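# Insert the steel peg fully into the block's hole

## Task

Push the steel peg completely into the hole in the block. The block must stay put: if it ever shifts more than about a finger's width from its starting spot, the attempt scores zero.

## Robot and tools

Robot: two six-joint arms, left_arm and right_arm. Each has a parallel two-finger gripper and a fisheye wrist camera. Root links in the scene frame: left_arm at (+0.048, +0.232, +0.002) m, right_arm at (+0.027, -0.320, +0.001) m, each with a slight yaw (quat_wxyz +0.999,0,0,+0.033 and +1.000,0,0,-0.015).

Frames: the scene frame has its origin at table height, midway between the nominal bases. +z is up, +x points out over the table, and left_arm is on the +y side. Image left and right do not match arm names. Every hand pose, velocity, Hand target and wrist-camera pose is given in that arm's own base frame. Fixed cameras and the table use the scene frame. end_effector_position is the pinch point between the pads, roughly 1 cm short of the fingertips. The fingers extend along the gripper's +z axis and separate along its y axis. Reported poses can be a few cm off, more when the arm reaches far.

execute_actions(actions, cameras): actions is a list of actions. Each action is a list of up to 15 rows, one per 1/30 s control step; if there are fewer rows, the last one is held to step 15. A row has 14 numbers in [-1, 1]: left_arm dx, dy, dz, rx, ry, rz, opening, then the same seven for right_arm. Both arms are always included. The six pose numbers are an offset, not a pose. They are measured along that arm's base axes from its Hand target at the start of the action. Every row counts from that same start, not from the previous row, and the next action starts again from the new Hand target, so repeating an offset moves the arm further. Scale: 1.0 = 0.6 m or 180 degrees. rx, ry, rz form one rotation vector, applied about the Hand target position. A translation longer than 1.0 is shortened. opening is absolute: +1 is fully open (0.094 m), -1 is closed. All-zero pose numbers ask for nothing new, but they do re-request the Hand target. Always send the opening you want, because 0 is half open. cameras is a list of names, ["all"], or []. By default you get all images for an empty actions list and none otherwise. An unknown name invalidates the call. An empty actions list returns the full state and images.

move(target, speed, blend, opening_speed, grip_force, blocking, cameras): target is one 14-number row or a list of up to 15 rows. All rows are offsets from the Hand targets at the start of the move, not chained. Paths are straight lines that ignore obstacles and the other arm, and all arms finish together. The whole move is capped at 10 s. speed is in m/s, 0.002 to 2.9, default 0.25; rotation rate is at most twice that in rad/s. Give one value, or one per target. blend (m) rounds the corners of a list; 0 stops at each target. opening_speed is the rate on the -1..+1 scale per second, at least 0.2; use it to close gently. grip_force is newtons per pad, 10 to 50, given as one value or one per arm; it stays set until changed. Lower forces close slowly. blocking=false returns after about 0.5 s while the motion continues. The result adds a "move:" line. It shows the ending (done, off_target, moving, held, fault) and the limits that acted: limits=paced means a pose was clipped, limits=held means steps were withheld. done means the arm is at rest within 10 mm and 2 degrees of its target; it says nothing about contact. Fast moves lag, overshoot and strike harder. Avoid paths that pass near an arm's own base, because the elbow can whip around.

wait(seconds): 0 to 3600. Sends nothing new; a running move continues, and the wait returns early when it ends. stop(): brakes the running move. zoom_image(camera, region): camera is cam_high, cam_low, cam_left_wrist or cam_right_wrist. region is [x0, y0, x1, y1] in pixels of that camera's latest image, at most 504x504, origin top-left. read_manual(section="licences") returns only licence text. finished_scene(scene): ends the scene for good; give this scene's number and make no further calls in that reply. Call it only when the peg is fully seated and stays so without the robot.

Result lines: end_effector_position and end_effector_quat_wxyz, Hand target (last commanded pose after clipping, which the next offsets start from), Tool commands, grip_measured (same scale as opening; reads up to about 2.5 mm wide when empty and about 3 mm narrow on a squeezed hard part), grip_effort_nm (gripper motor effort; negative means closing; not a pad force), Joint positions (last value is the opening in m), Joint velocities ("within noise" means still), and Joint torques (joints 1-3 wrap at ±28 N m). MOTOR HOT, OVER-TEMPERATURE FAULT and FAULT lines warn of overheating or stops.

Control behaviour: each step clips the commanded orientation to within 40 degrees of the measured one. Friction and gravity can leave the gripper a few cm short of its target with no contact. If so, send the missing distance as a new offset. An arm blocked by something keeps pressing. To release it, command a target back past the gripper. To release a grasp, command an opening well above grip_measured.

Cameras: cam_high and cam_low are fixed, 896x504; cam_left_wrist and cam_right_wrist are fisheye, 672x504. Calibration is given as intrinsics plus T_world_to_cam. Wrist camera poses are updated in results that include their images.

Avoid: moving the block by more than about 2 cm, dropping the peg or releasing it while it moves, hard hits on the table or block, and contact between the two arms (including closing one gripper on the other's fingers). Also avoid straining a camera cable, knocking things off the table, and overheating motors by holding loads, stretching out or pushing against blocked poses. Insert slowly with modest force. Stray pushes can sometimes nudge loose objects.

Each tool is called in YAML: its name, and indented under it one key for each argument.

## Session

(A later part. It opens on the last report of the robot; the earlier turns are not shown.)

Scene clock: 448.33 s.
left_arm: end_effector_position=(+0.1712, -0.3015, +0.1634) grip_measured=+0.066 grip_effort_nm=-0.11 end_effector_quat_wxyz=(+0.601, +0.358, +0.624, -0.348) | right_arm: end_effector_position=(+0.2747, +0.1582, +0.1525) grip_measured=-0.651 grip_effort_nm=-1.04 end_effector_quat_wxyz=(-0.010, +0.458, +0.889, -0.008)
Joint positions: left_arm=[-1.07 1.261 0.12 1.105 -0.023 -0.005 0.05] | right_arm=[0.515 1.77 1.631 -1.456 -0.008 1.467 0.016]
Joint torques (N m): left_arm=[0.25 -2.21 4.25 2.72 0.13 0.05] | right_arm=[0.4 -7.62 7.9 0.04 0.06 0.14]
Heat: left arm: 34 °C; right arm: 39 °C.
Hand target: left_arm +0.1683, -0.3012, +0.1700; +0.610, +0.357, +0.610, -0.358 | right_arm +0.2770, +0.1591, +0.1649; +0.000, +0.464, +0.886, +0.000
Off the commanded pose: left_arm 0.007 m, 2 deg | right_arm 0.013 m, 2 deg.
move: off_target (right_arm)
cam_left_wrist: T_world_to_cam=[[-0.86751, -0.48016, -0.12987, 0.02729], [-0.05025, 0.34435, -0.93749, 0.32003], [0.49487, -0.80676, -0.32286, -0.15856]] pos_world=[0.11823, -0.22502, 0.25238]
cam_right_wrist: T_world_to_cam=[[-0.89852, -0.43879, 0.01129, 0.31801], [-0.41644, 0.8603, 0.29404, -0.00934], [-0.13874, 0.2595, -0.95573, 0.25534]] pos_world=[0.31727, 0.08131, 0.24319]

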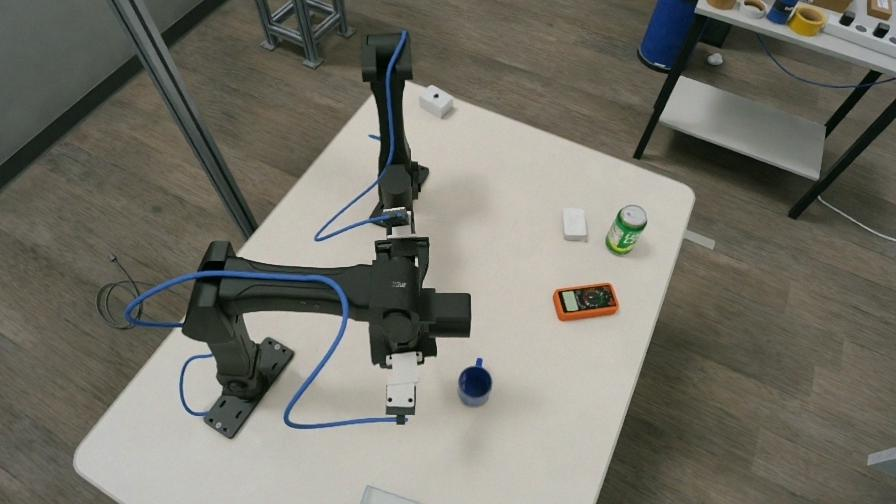

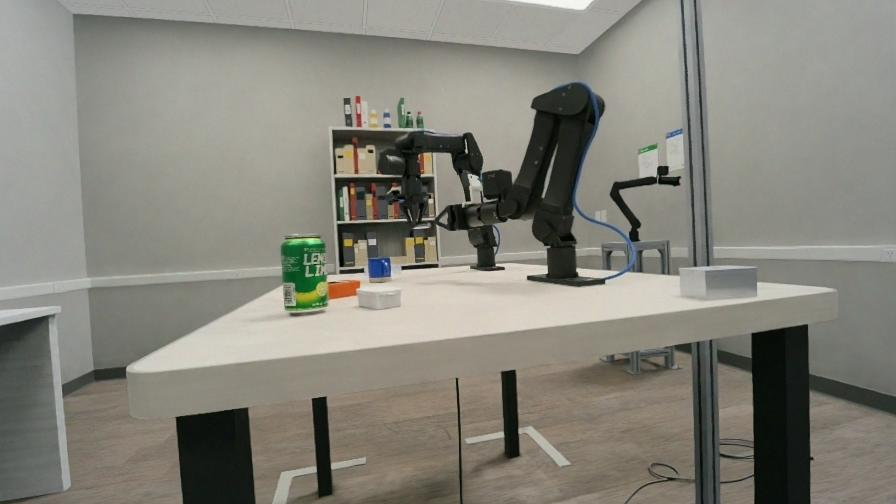

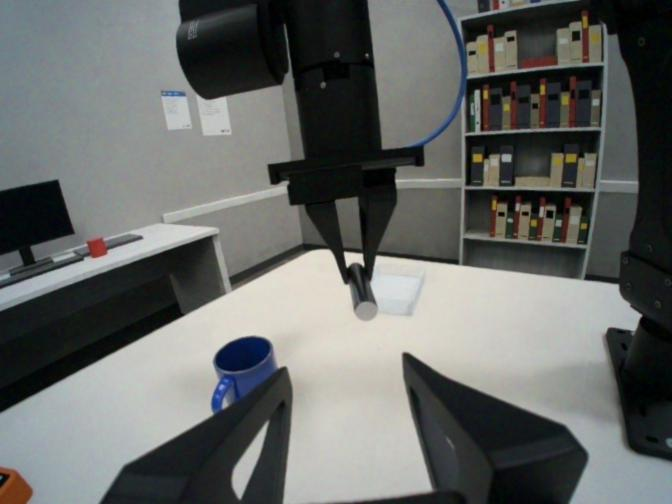

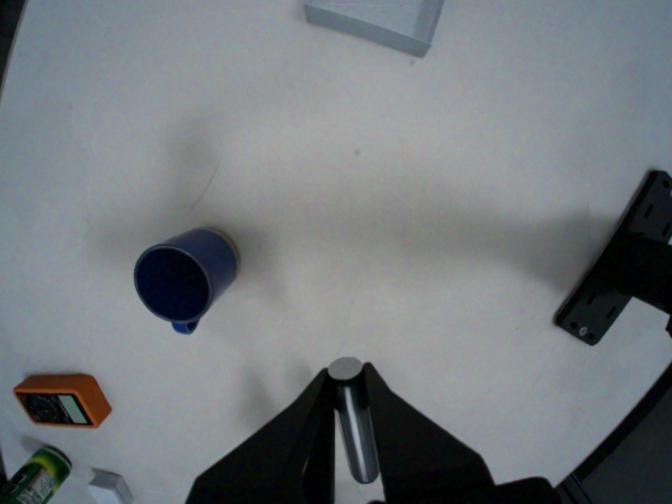

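move:
  target: [0.0187,-0.0753,0,-0.0194,-0.0108,0,0.064,0,0,0,0,0,0,-0.9]
  cameras: ["cam_left_wrist","cam_right_wrist"]
  speed: 0.1

zoom_image:
  camera: "cam_left_wrist"
  region: [250, 240, 450, 400]

zoom_image:
  camera: "cam_right_wrist"
  region: [250, 340, 450, 504]

Scene clock: 518.00 s.
left_arm: end_effector_position=(+0.1788, -0.3389, +0.1503) grip_measured=+0.066 grip_effort_nm=-0.11 end_effector_quat_wxyz=(+0.610, +0.356, +0.612, -0.357) | right_arm: end_effector_position=(+0.2747, +0.1582, +0.1525) grip_measured=-0.651 grip_effort_nm=-1.04 end_effector_quat_wxyz=(-0.010, +0.458, +0.889, -0.008)
Joint positions: left_arm=[-1.116 1.618 0.215 1.401 -0.059 -0.001 0.05] | right_arm=[0.515 1.77 1.631 -1.456 -0.008 1.467 0.016]
Joint torques (N m): left_arm=[-0.5 -4.23 6.43 2.74 -0.09 0.05] | right_arm=[0.44 -7.71 7.82 0.05 0.07 0.13]
Heat: left arm: 34 °C; right arm: 42 °C.
Hand target: left_arm +0.1796, -0.3464, +0.1700; +0.631, +0.345, +0.589, -0.370 | right_arm +0.2770, +0.1591, +0.1649; +0.000, +0.464, +0.886, +0.000
Off the commanded pose: left_arm 0.021 m, 4 deg | right_arm 0.013 m, 2 deg.
move: off_target (left_arm)
cam_left_wrist: T_world_to_cam=[[-0.87023, -0.47441, -0.13278, 0.01717], [-0.02892, 0.31826, -0.94756, 0.30983], [0.4918, -0.82076, -0.29068, -0.20583]] pos_world=[0.12513, -0.25939, 0.23603]
cam_right_wrist: T_world_to_cam=[[-0.89852, -0.43879, 0.01129, 0.31801], [-0.41644, 0.8603, 0.29404, -0.00934], [-0.13874, 0.2595, -0.95573, 0.25534]] pos_world=[0.31727, 0.08131, 0.24319]

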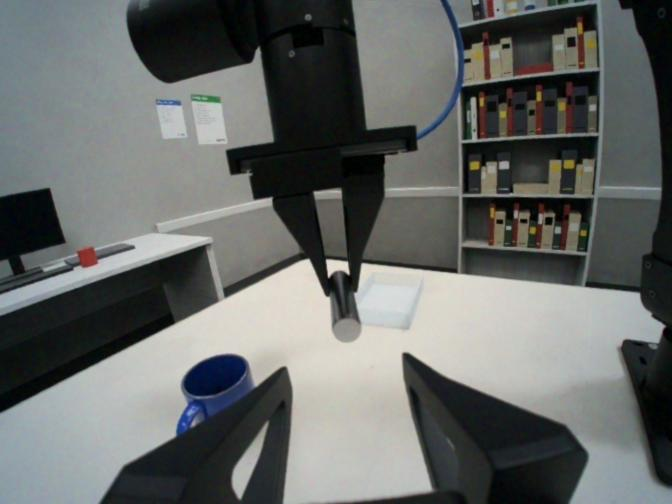

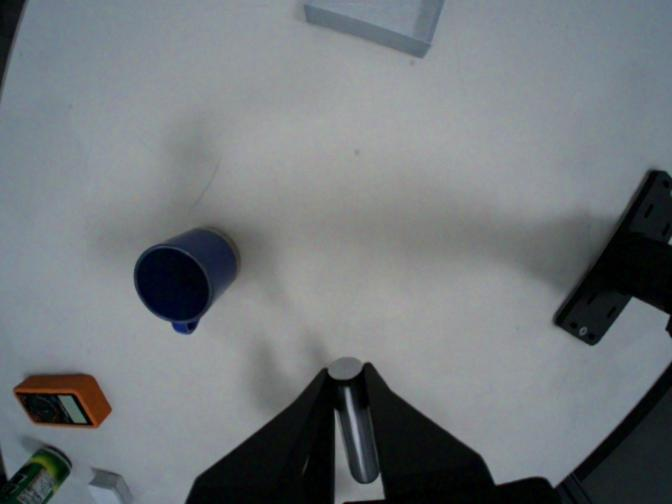

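Scaled by 2.520 from the camera's image (finer frame: 960x720).

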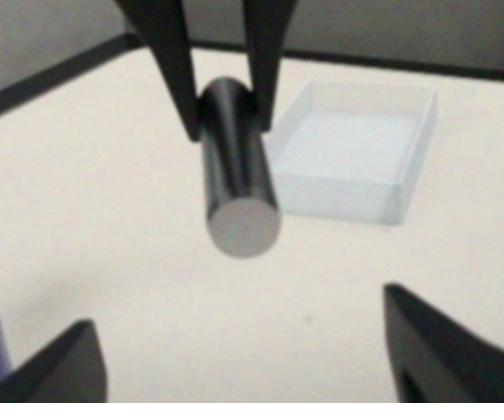

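Scaled by 2.520 from the camera's image (finer frame: 960x720).

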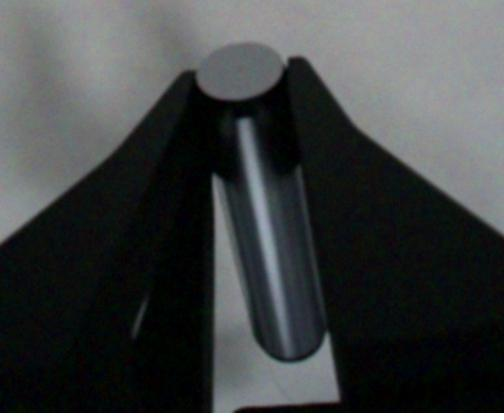

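move:
  target: [0.037,-0.0653,0.0158,0,0,0,0.064,0,0,0,0,0,0,-0.9]
  cameras: ["cam_left_wrist","cam_right_wrist"]
  speed: 0.08

zoom_image:
  camera: "cam_left_wrist"
  region: [250, 260, 450, 420]

zoom_image:
  camera: "cam_right_wrist"
  region: [250, 340, 450, 504]

Scene clock: 534.03 s.
left_arm: end_effector_position=(+0.1983, -0.3787, +0.1804) grip_measured=+0.066 grip_effort_nm=-0.11 end_effector_quat_wxyz=(+0.634, +0.340, +0.586, -0.373) | right_arm: end_effector_position=(+0.2747, +0.1582, +0.1525) grip_measured=-0.651 grip_effort_nm=-1.04 end_effector_quat_wxyz=(-0.010, +0.458, +0.889, -0.008)
Joint positions: left_arm=[-1.116 1.704 0.401 1.385 -0.059 -0.001 0.05] | right_arm=[0.515 1.77 1.631 -1.456 -0.008 1.467 0.016]
Joint torques (N m): left_arm=[0.58 -5.57 6.87 1.88 0.06 0.03] | right_arm=[0.47 -7.62 7.84 0.04 0.07 0.14]
Heat: left arm: 36 °C; right arm: 42 °C.
Hand target: left_arm +0.2018, -0.3856, +0.1794; +0.631, +0.345, +0.589, -0.370 | right_arm +0.2770, +0.1591, +0.1649; +0.000, +0.464, +0.886, +0.000
Off the commanded pose: left_arm 0.008 m, 1 deg | right_arm 0.013 m, 2 deg.
move: done
cam_left_wrist: T_world_to_cam=[[-0.86534, -0.4844, -0.12863, 0.01372], [0.0066, 0.24562, -0.96934, 0.32102], [0.50114, -0.83966, -0.20935, -0.26289]] pos_world=[0.1415, -0.29294, 0.25791]
cam_right_wrist: T_world_to_cam=[[-0.89852, -0.43879, 0.01129, 0.31801], [-0.41644, 0.8603, 0.29404, -0.00934], [-0.13874, 0.2595, -0.95573, 0.25534]] pos_world=[0.31727, 0.08131, 0.24319]

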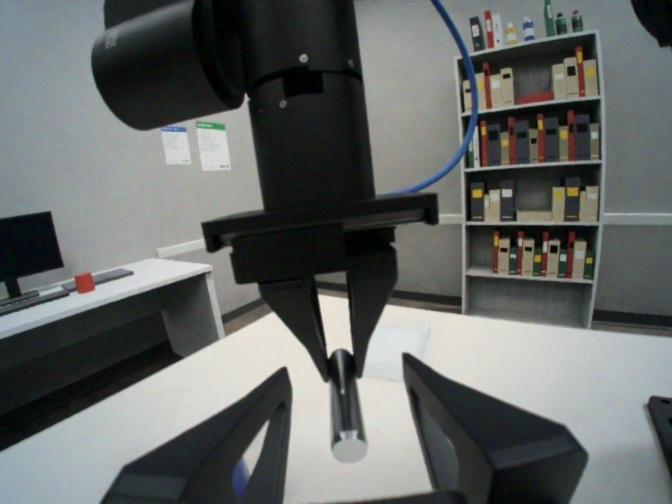

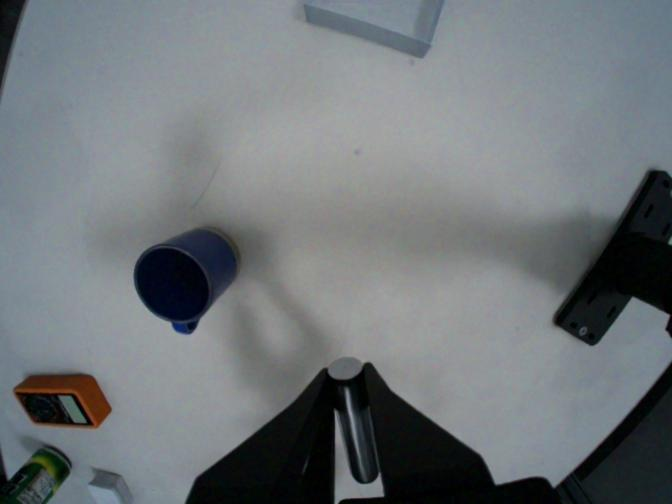

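Scaled by 2.520 from the camera's image (finer frame: 960x720).

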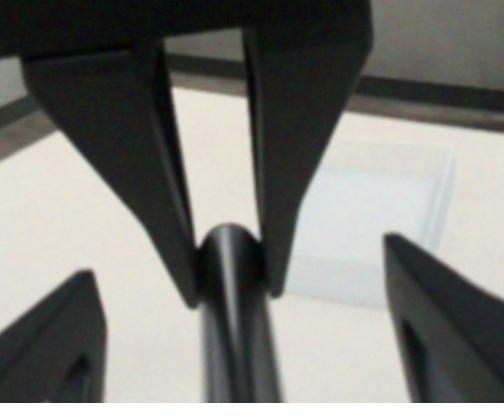

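Scaled by 2.520 from the camera's image (finer frame: 960x720).

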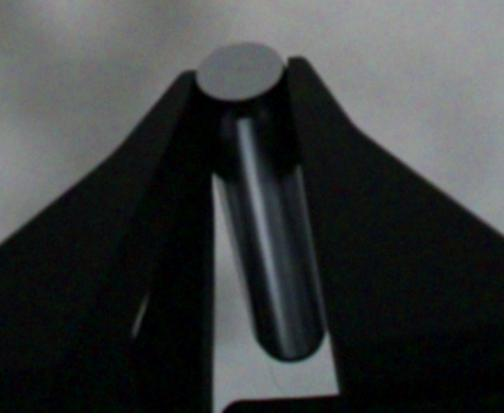

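move:
  target: [0,0,-0.045,0,0,0,0.064,0,0,0,0,0,0,-0.9]
  cameras: ["cam_left_wrist","cam_right_wrist","cam_low"]
  speed: 0.08

zoom_image:
  camera: "cam_low"
  region: [380, 170, 500, 260]

zoom_image:
  camera: "cam_left_wrist"
  region: [250, 260, 450, 440]

Scene clock: 555.97 s.
left_arm: end_effector_position=(+0.2005, -0.3833, +0.1375) grip_measured=+0.066 grip_effort_nm=-0.11 end_effector_quat_wxyz=(+0.612, +0.355, +0.610, -0.358) | right_arm: end_effector_position=(+0.2747, +0.1582, +0.1525) grip_measured=-0.651 grip_effort_nm=-1.04 end_effector_quat_wxyz=(-0.010, +0.458, +0.889, -0.008)
Joint positions: left_arm=[-1.116 1.85 0.401 1.453 -0.059 -0.001 0.05] | right_arm=[0.515 1.77 1.631 -1.456 -0.008 1.467 0.016]
Joint torques (N m): left_arm=[0.53 -5.96 4.57 2.9 0.05 0.06] | right_arm=[0.36 -7.73 7.87 0.03 0.06 0.13]
Heat: left arm: 35 °C; right arm: 42 °C.
Hand target: left_arm +0.2018, -0.3856, +0.1524; +0.631, +0.345, +0.589, -0.370 | right_arm +0.2770, +0.1591, +0.1649; +0.000, +0.464, +0.886, +0.000
Off the commanded pose: left_arm 0.015 m, 4 deg | right_arm 0.013 m, 2 deg.
move: off_target (left_arm)
cam_left_wrist: T_world_to_cam=[[-0.86987, -0.47517, -0.13247, 0.01294], [-0.02642, 0.31304, -0.94937, 0.31027], [0.49258, -0.82233, -0.28486, -0.25818]] pos_world=[0.14663, -0.30329, 0.22273]
cam_right_wrist: T_world_to_cam=[[-0.89852, -0.43879, 0.01129, 0.31801], [-0.41644, 0.8603, 0.29404, -0.00934], [-0.13874, 0.2595, -0.95573, 0.25534]] pos_world=[0.31727, 0.08131, 0.24319]
Images, in order (width x height): cam_low 896x504, cam_left_wrist 672x504, cam_right_wrist 672x504.

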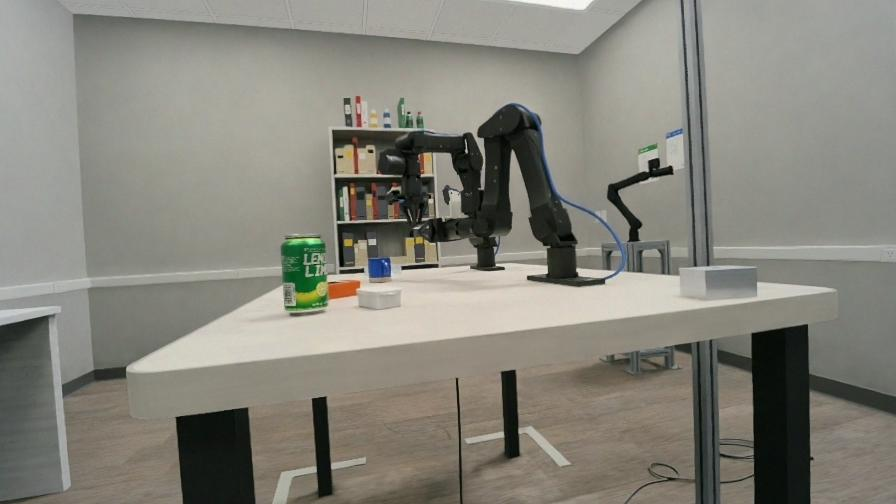

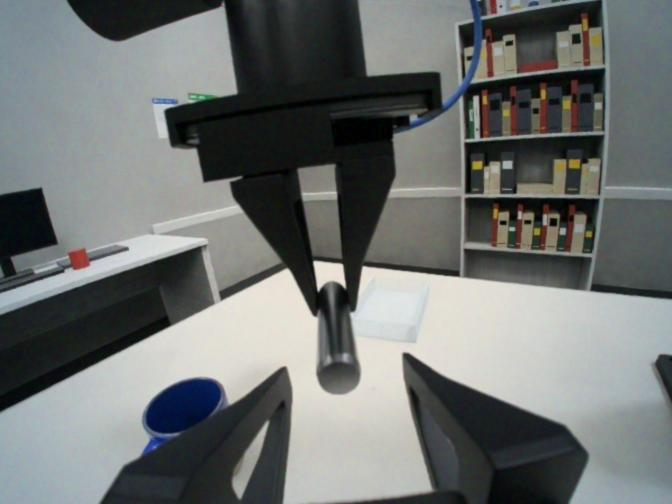

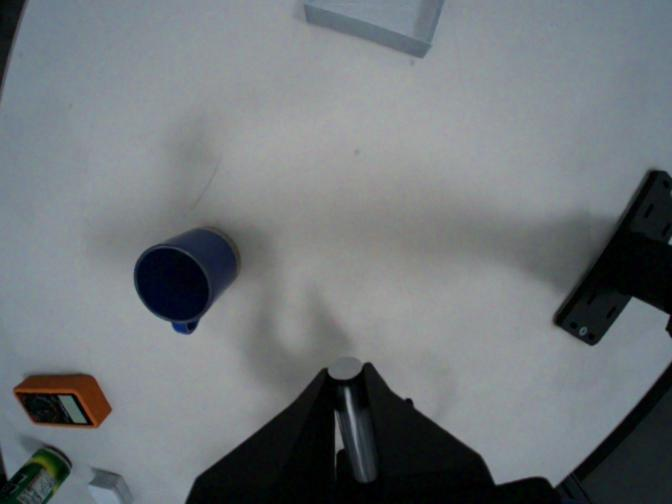

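Scaled by 4.200 from the camera's image (finer frame: 1280x720).

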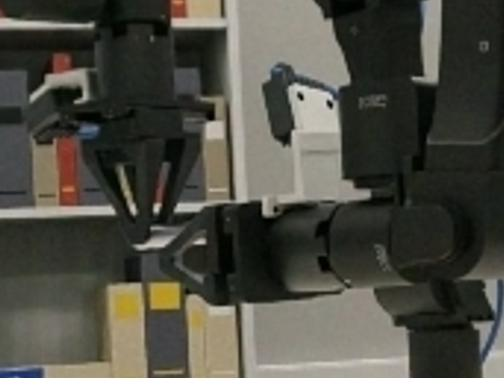

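Scaled by 2.520 from the camera's image (finer frame: 960x720).

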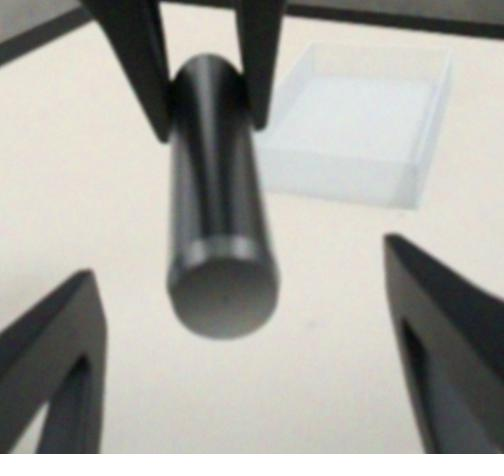

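zoom_image:
  camera: "cam_low"
  region: [400, 205, 450, 245]

Scaled by 10.080 from the camera's image (finer frame: 1280x720).

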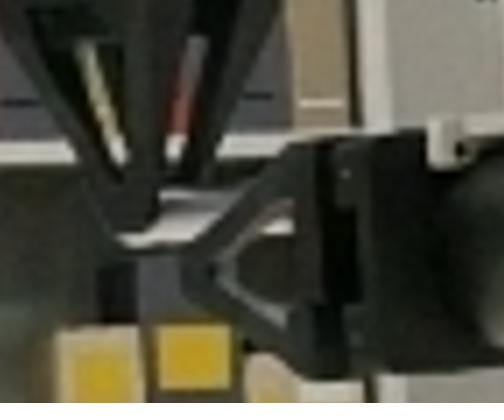

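move:
  target: [-0.0042,0.0073,0.0127,0.017,0.0095,0,0.064,0,0,0,0,0,0,-0.9]
  cameras: ["cam_left_wrist"]
  speed: 0.08

zoom_image:
  camera: "cam_left_wrist"
  region: [250, 260, 450, 460]

Scene clock: 598.03 s.
left_arm: end_effector_position=(+0.1995, -0.3812, +0.1522) grip_measured=+0.066 grip_effort_nm=-0.11 end_effector_quat_wxyz=(+0.611, +0.356, +0.610, -0.357) | right_arm: end_effector_position=(+0.2747, +0.1582, +0.1525) grip_measured=-0.651 grip_effort_nm=-1.04 end_effector_quat_wxyz=(-0.010, +0.458, +0.889, -0.008)
Joint positions: left_arm=[-1.116 1.756 0.401 1.358 -0.059 -0.001 0.05] | right_arm=[0.515 1.77 1.631 -1.456 -0.008 1.467 0.016]
Joint torques (N m): left_arm=[0.42 -10.02 4.57 1.89 0.03 0.01] | right_arm=[0.42 -7.66 7.84 0.04 0.05 0.13]
Heat: left arm: 43 °C; right arm: 42 °C.
Hand target: left_arm +0.1992, -0.3812, +0.1601; +0.612, +0.356, +0.608, -0.360 | right_arm +0.2770, +0.1591, +0.1649; +0.000, +0.464, +0.886, +0.000
Off the commanded pose: left_arm 0.008 m, 0 deg | right_arm 0.013 m, 2 deg.
move: done
cam_left_wrist: T_world_to_cam=[[-0.86996, -0.47497, -0.13257, 0.01508], [-0.02705, 0.3144, -0.94891, 0.32405], [0.49238, -0.82193, -0.28636, -0.25132]] pos_world=[0.14563, -0.30129, 0.23753]

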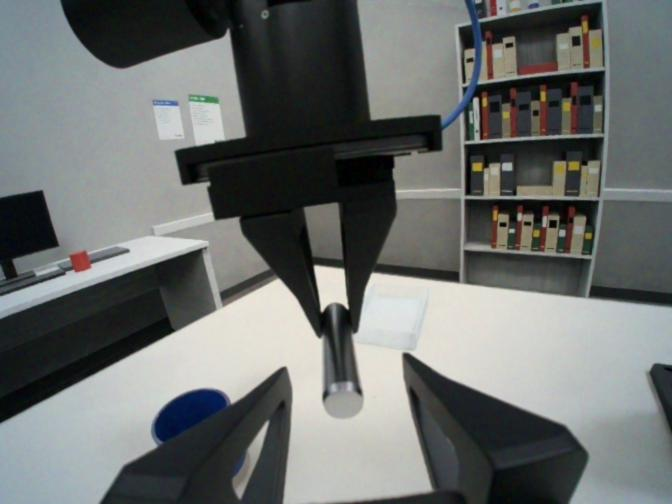

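Scaled by 2.520 from the camera's image (finer frame: 960x720).

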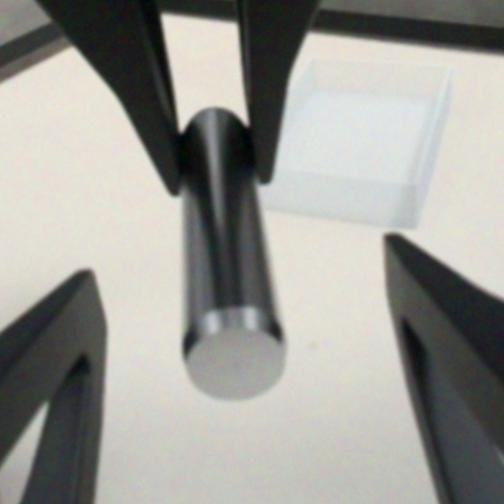

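move:
  target: [0,0,0,0,0,0,-0.9,0,0,0,0,0,0,-0.9]
  cameras: ["cam_left_wrist","cam_right_wrist"]
  grip_force: [20,50]

Scene clock: 611.70 s.
left_arm: end_effector_position=(+0.2007, -0.3805, +0.1522) grip_measured=-0.659 grip_effort_nm=-0.49 end_effector_quat_wxyz=(+0.612, +0.355, +0.611, -0.357) | right_arm: end_effector_position=(+0.2737, +0.1577, +0.1526) grip_measured=-0.651 grip_effort_nm=-1.04 end_effector_quat_wxyz=(-0.011, +0.465, +0.885, -0.010)
Joint positions: left_arm=[-1.113 1.756 0.401 1.358 -0.059 -0.001 0.016] | right_arm=[0.515 1.77 1.631 -1.46 -0.008 1.482 0.016]
Joint torques (N m): left_arm=[0.34 -10 4.57 1.91 0.03 0.03] | right_arm=[0.46 -7.61 7.9 0.08 0.06 0.04]
Heat: left arm: 40 °C; right arm: 42 °C.
Hand target: left_arm +0.1992, -0.3812, +0.1601; +0.612, +0.356, +0.608, -0.360 | right_arm +0.2770, +0.1591, +0.1649; +0.000, +0.464, +0.886, +0.000
Off the commanded pose: left_arm 0.008 m, 1 deg | right_arm 0.013 m, 2 deg.
grip_force (N): 20, 50
move: done
cam_left_wrist: T_world_to_cam=[[-0.86851, -0.47762, -0.13254, 0.01507], [-0.02803, 0.31429, -0.94891, 0.32404], [0.49488, -0.82043, -0.28635, -0.25127]] pos_world=[0.14652, -0.30079, 0.23753]
cam_right_wrist: T_world_to_cam=[[-0.90509, -0.42491, 0.01598, 0.31577], [-0.40203, 0.86738, 0.29328, -0.0142], [-0.13848, 0.25902, -0.95589, 0.25544]] pos_world=[0.31547, 0.08032, 0.24329]

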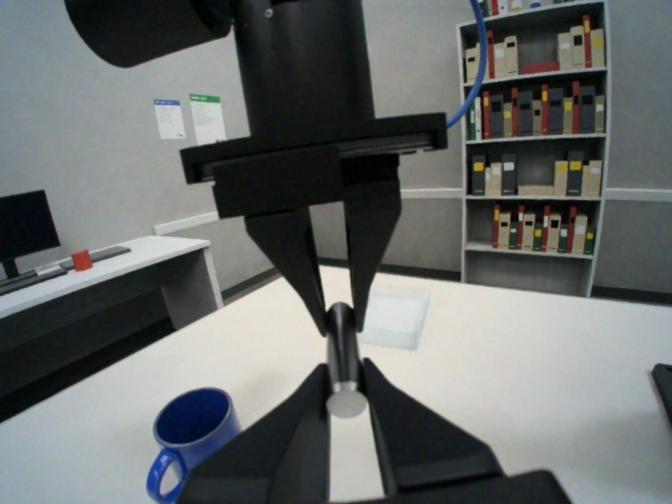

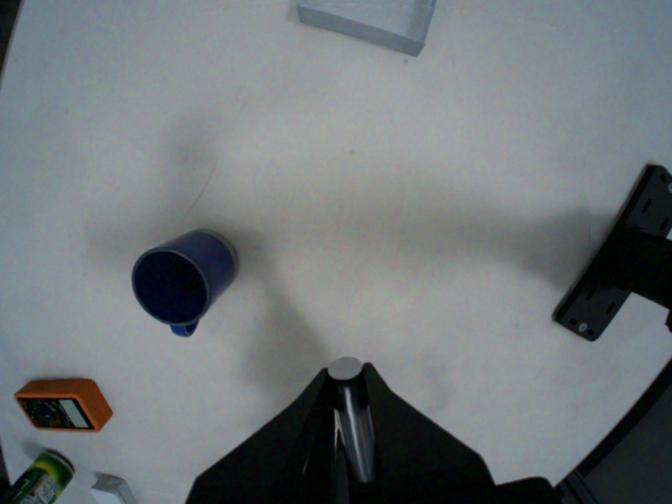

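move:
  target: [0,0,0,0,0,0,-0.9,0,0,0,0,0,0,-0.3]
  cameras: ["cam_left_wrist"]
  grip_force: [50,50]
  opening_speed: 0.4

zoom_image:
  camera: "cam_left_wrist"
  region: [250, 260, 450, 460]

Scene clock: 618.53 s.
left_arm: end_effector_position=(+0.2003, -0.3806, +0.1449) grip_measured=-0.680 grip_effort_nm=-1.05 end_effector_quat_wxyz=(+0.603, +0.360, +0.619, -0.351) | right_arm: end_effector_position=(+0.2743, +0.1580, +0.1537) grip_measured=-0.302 grip_effort_nm=0.08 end_effector_quat_wxyz=(-0.010, +0.462, +0.887, -0.008)
Joint positions: left_arm=[-1.114 1.756 0.401 1.329 -0.06 -0.001 0.015] | right_arm=[0.515 1.77 1.636 -1.462 -0.008 1.476 0.033]
Joint torques (N m): left_arm=[0.39 -9.99 4.56 2.2 0.03 0.02] | right_arm=[0.44 -7.6 7.46 0.1 0.05 0.03]
Heat: left arm: 39 °C; right arm: 42 °C.
Hand target: left_arm +0.1992, -0.3812, +0.1601; +0.612, +0.356, +0.608, -0.360 | right_arm +0.2770, +0.1591, +0.1649; +0.000, +0.464, +0.886, +0.000
Off the commanded pose: left_arm 0.015 m, 2 deg | right_arm 0.012 m, 2 deg.
move: done
cam_left_wrist: T_world_to_cam=[[-0.87018, -0.4742, -0.13386, 0.01552], [-0.04013, 0.33897, -0.93994, 0.32766], [0.49109, -0.81255, -0.31399, -0.24553]] pos_world=[0.14723, -0.30321, 0.23297]

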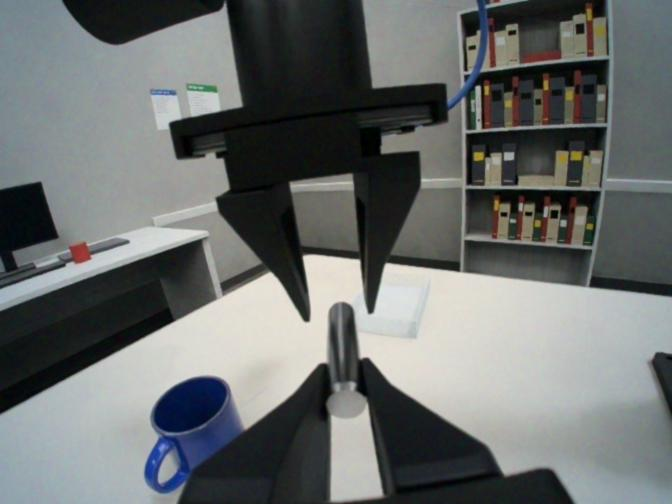

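Scaled by 2.520 from the camera's image (finer frame: 960x720).

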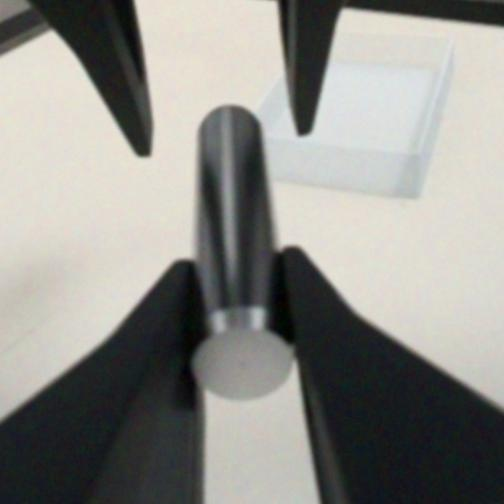

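move:
  target:
    - [0,0,0,0,0,0,-0.9,0,0,0.1667,0,0,0,-0.3]
    - [0.1692,0.8177,0.1665,0.096,0.2561,0.4231,-0.9,-0.045,-0.265,0.1417,0,0,0,-0.3]
  blend: [0.02,0]
  speed: [0.15,0.25]
  cameras: ["all"]

Scene clock: 657.43 s.
left_arm: end_effector_position=(+0.2975, +0.1067, +0.2398) grip_measured=-0.680 grip_effort_nm=-1.04 end_effector_quat_wxyz=(+0.358, -0.165, +0.917, +0.058) | right_arm: end_effector_position=(+0.2593, +0.0035, +0.2439) grip_measured=-0.302 grip_effort_nm=0.08 end_effector_quat_wxyz=(+0.105, +0.458, +0.881, +0.060)
Joint positions: left_arm=[0.342 1.116 1.152 -0.865 0.001 -0.015 0.015] | right_arm=[0.004 1.388 1.594 -1.536 -0.008 0.964 0.033]
Joint torques (N m): left_arm=[0.47 -2.89 10.47 1.73 -0.09 0.08] | right_arm=[-0.43 -5.91 4.34 0.61 0.06 -0.04]
Heat: left arm: 37 °C; right arm: 40 °C.
Hand target: left_arm +0.3008, +0.1094, +0.2600; +0.377, -0.160, +0.910, +0.067 | right_arm +0.2500, +0.0001, +0.2500; +0.000, +0.464, +0.886, +0.000
Off the commanded pose: left_arm 0.021 m, 3 deg | right_arm 0.012 m, 14 deg.
joint sent to its limit (right arm) — joint 4 (wrist pitch), lower limit. The joint targets are off in position and orientation.
move: off_target (left_arm, right_arm)
cam_left_wrist: T_world_to_cam=[[0.24014, -0.96828, -0.06901, 0.05075], [-0.8836, -0.1886, -0.42857, 0.44021], [0.40196, 0.1639, -0.90087, 0.19555]] pos_world=[0.29818, 0.10012, 0.36833]
cam_right_wrist: T_world_to_cam=[[-0.87166, -0.43175, -0.23193, 0.28754], [-0.47554, 0.85958, 0.18704, 0.132], [0.11861, 0.27332, -0.95458, 0.31362]] pos_world=[0.27621, -0.07504, 0.34138]

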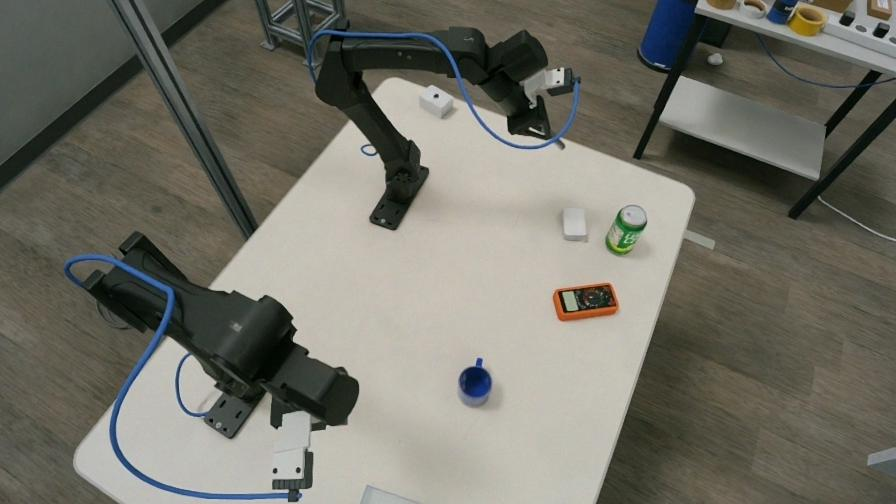

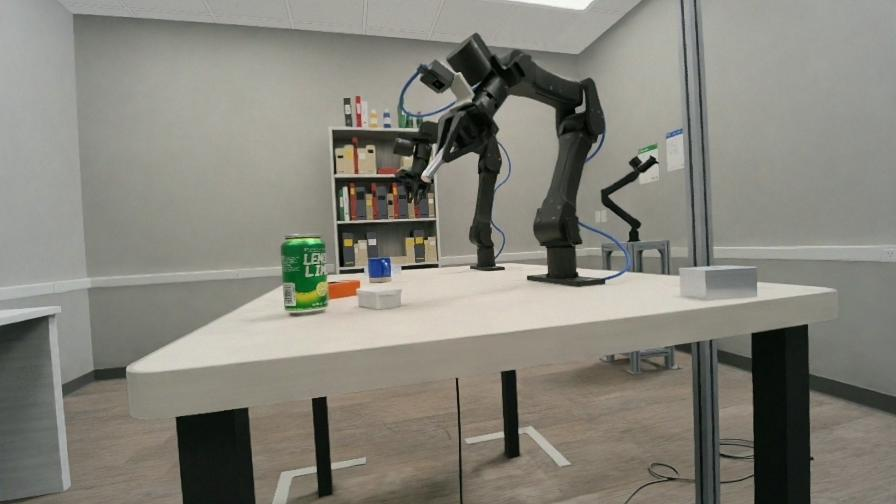

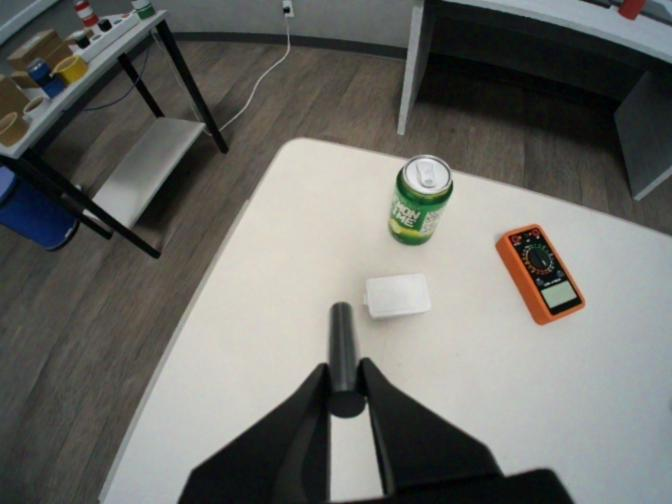

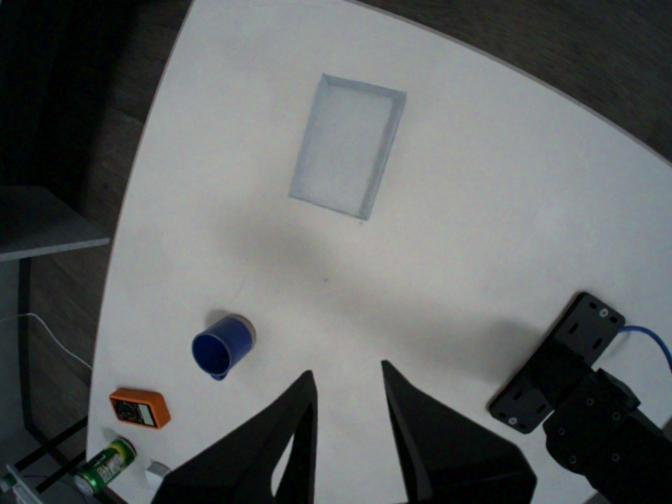

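move:
  target: [-0.5635,0.339,-0.1333,-0.2292,0.1406,0.4034,-0.9,0,0,0,0,0,0,-0.3]
  cameras: ["cam_left_wrist","cam_low"]

zoom_image:
  camera: "cam_left_wrist"
  region: [240, 200, 460, 440]

zoom_image:
  camera: "cam_low"
  region: [640, 160, 800, 320]

Scene clock: 672.13 s.
left_arm: end_effector_position=(-0.0363, +0.3073, +0.1711) grip_measured=-0.680 grip_effort_nm=-1.05 end_effector_quat_wxyz=(+0.005, +0.747, -0.665, +0.010) | right_arm: end_effector_position=(+0.2593, +0.0035, +0.2439) grip_measured=-0.302 grip_effort_nm=0.09 end_effector_quat_wxyz=(+0.105, +0.458, +0.881, +0.060)
Joint positions: left_arm=[1.689 1.748 1.68 -1.525 0.006 0.002 0.015] | right_arm=[0.004 1.388 1.594 -1.536 -0.008 0.964 0.033]
Joint torques (N m): left_arm=[0.34 -7.86 9.01 0.34 -0.06 -0.07] | right_arm=[-0.43 -5.91 4.33 0.6 0.04 -0.02]
Heat: left arm: 36 °C; right arm: 38 °C.
Hand target: left_arm -0.0373, +0.3128, +0.1800; +0.000, +0.748, -0.664, +0.000 | right_arm +0.2500, +0.0001, +0.2500; +0.000, +0.464, +0.886, +0.000
Off the commanded pose: left_arm 0.010 m, 1 deg | right_arm 0.012 m, 14 deg.
joint sent to its limit (right arm) — joint 4 (wrist pitch), lower limit. The joint targets are off in position and orientation.
move: done
cam_left_wrist: T_world_to_cam=[[0.99958, -0.01791, 0.02298, 0.04023], [-0.02415, -0.95061, 0.30944, 0.29272], [0.0163, -0.30987, -0.95064, 0.37511]] pos_world=[-0.03926, 0.39521, 0.26509]
Images, in order (width x height): cam_low 896x504, cam_left_wrist 672x504.

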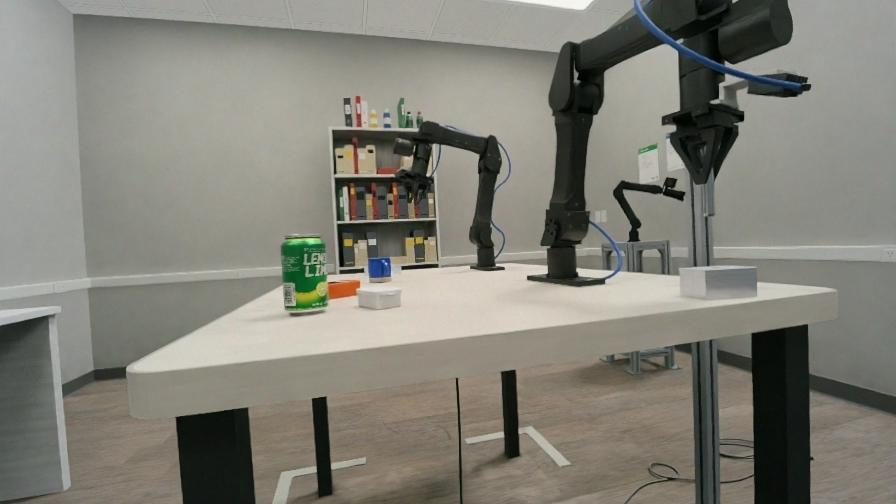

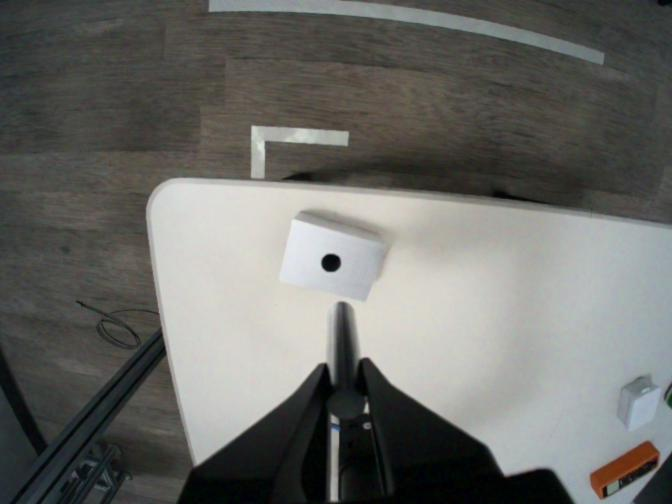

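Scaled by 2.100 from the camera's image (finer frame: 960x720).

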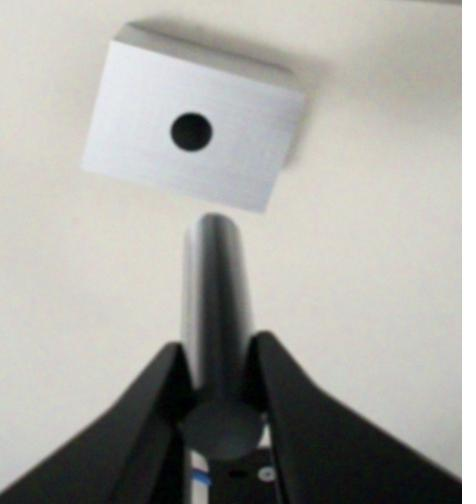

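Scaled by 3.150 from the camera's image (finer frame: 1280x720).

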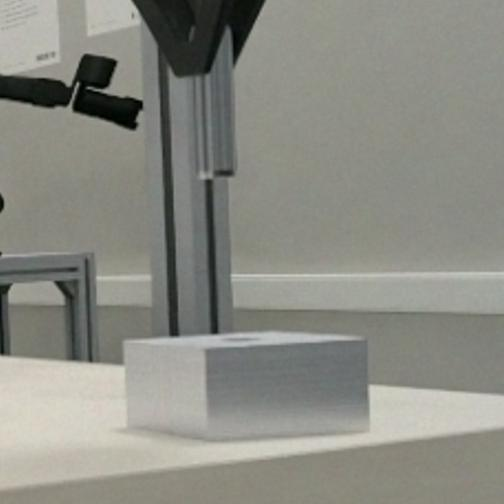

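move:
  target: [-0.0115,0.0068,-0.0917,0.0125,0,0,-0.9,0,0,0,0,0,0,-0.3]
  cameras: ["cam_left_wrist","cam_low"]
  speed: 0.1

zoom_image:
  camera: "cam_left_wrist"
  region: [260, 240, 420, 430]

zoom_image:
  camera: "cam_low"
  region: [660, 180, 780, 320]

Scene clock: 716.90 s.
left_arm: end_effector_position=(-0.0403, +0.3122, +0.1171) grip_measured=-0.680 grip_effort_nm=-1.05 end_effector_quat_wxyz=(+0.003, +0.749, -0.662, +0.007) | right_arm: end_effector_position=(+0.2593, +0.0035, +0.2439) grip_measured=-0.302 grip_effort_nm=0.08 end_effector_quat_wxyz=(+0.105, +0.458, +0.881, +0.060)
Joint positions: left_arm=[1.699 1.748 1.465 -1.302 0.006 0.005 0.015] | right_arm=[0.004 1.388 1.594 -1.536 -0.008 0.964 0.033]
Joint torques (N m): left_arm=[0.62 -11.59 4.88 0.74 -0.03 0.09] | right_arm=[-0.44 -5.89 4.33 0.61 0.04 -0.03]
Heat: left arm: 34 °C; right arm: 37 °C.
Hand target: left_arm -0.0442, +0.3169, +0.1250; -0.015, +0.748, -0.664, -0.013 | right_arm +0.2500, +0.0001, +0.2500; +0.000, +0.464, +0.886, +0.000
Off the commanded pose: left_arm 0.010 m, 3 deg | right_arm 0.012 m, 14 deg.
joint sent to its limit (right arm) — joint 4 (wrist pitch), lower limit. The joint targets are off in position and orientation.
move: off_target (left_arm)
cam_left_wrist: T_world_to_cam=[[0.9997, -0.01049, 0.02198, 0.04339], [-0.01664, -0.95311, 0.30218, 0.31594], [0.01778, -0.30245, -0.953, 0.32342]] pos_world=[-0.04386, 0.3994, 0.2118]
Images, in order (width x height): cam_low 896x504, cam_left_wrist 672x504.

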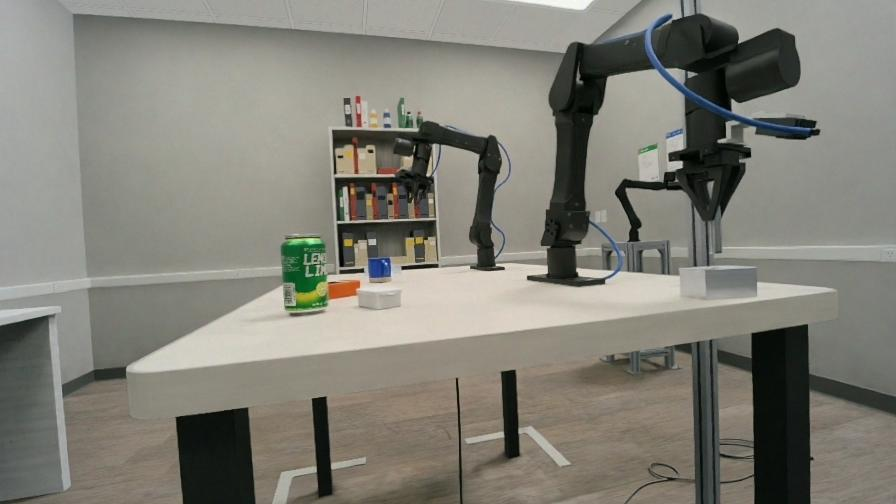

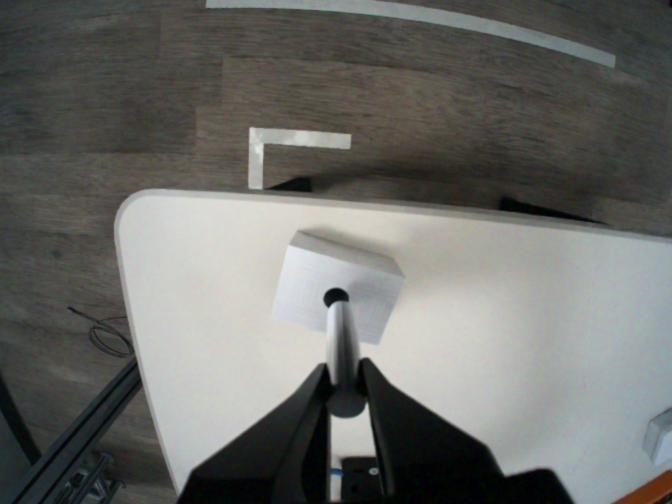

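Scaled by 2.653 from the camera's image (finer frame: 960x720).

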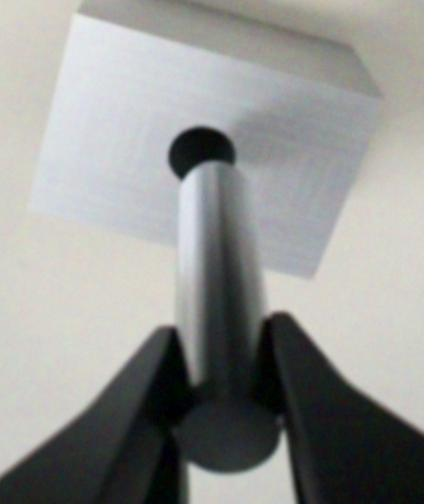

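Scaled by 3.600 from the camera's image (finer frame: 1280x720).

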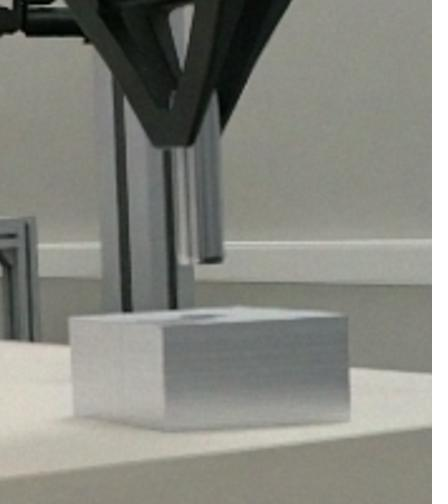

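move:
  target: [-0.0075,-0.0033,-0.02,0,0,0,-0.9,0,0,0,0,0,0,-0.3]
  cameras: ["cam_left_wrist","cam_low"]
  speed: 0.06

zoom_image:
  camera: "cam_left_wrist"
  region: [260, 240, 420, 430]

zoom_image:
  camera: "cam_low"
  region: [660, 180, 780, 320]

Scene clock: 746.13 s.
left_arm: end_effector_position=(-0.0454, +0.3103, +0.1044) grip_measured=-0.680 grip_effort_nm=-1.05 end_effector_quat_wxyz=(+0.003, +0.750, -0.661, +0.008) | right_arm: end_effector_position=(+0.2593, +0.0035, +0.2439) grip_measured=-0.302 grip_effort_nm=0.08 end_effector_quat_wxyz=(+0.105, +0.458, +0.881, +0.060)
Joint positions: left_arm=[1.716 1.748 1.415 -1.253 0.006 0.02 0.015] | right_arm=[0.004 1.388 1.594 -1.536 -0.008 0.964 0.033]
Joint torques (N m): left_arm=[0.49 -11.81 4.92 0.74 -0.02 0.06] | right_arm=[-0.49 -5.9 4.29 0.61 0.04 -0.02]
Heat: left arm: 32 °C; right arm: 37 °C.
Hand target: left_arm -0.0487, +0.3149, +0.1130; -0.015, +0.748, -0.664, -0.013 | right_arm +0.2500, +0.0001, +0.2500; +0.000, +0.464, +0.886, +0.000
Off the commanded pose: left_arm 0.010 m, 3 deg | right_arm 0.012 m, 14 deg.
joint sent to its limit (right arm) — joint 4 (wrist pitch), lower limit. The joint targets are off in position and orientation.
move: off_target (left_arm)
cam_left_wrist: T_world_to_cam=[[0.99971, -0.00885, 0.02242, 0.04821], [-0.01524, -0.95271, 0.3035, 0.31759], [0.01868, -0.30375, -0.95257, 0.31112]] pos_world=[-0.04917, 0.3975, 0.1989]
Images, in order (width x height): cam_low 896x504, cam_left_wrist 672x504.

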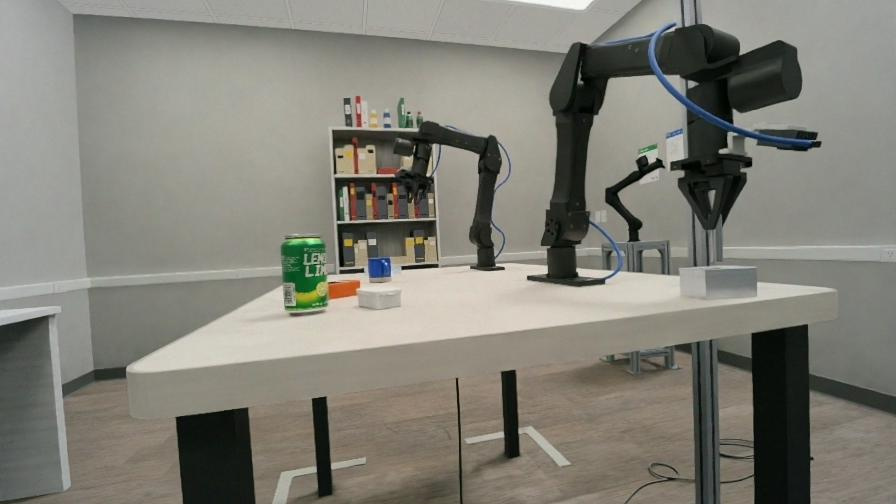

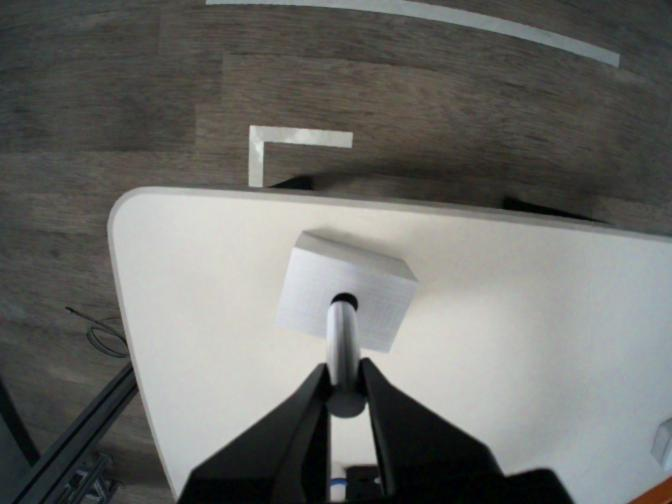

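Scaled by 2.653 from the camera's image (finer frame: 960x720).

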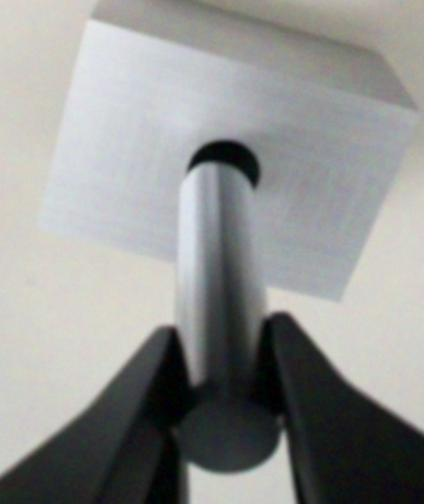

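Scaled by 3.600 from the camera's image (finer frame: 1280x720).

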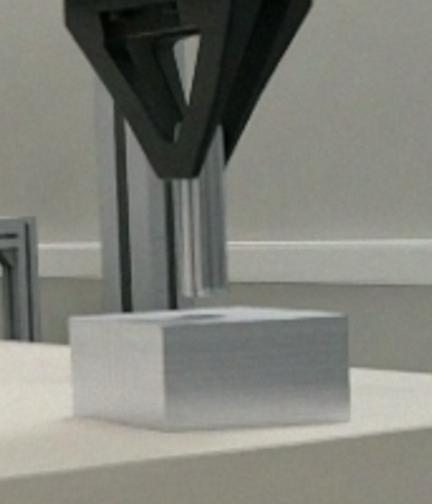

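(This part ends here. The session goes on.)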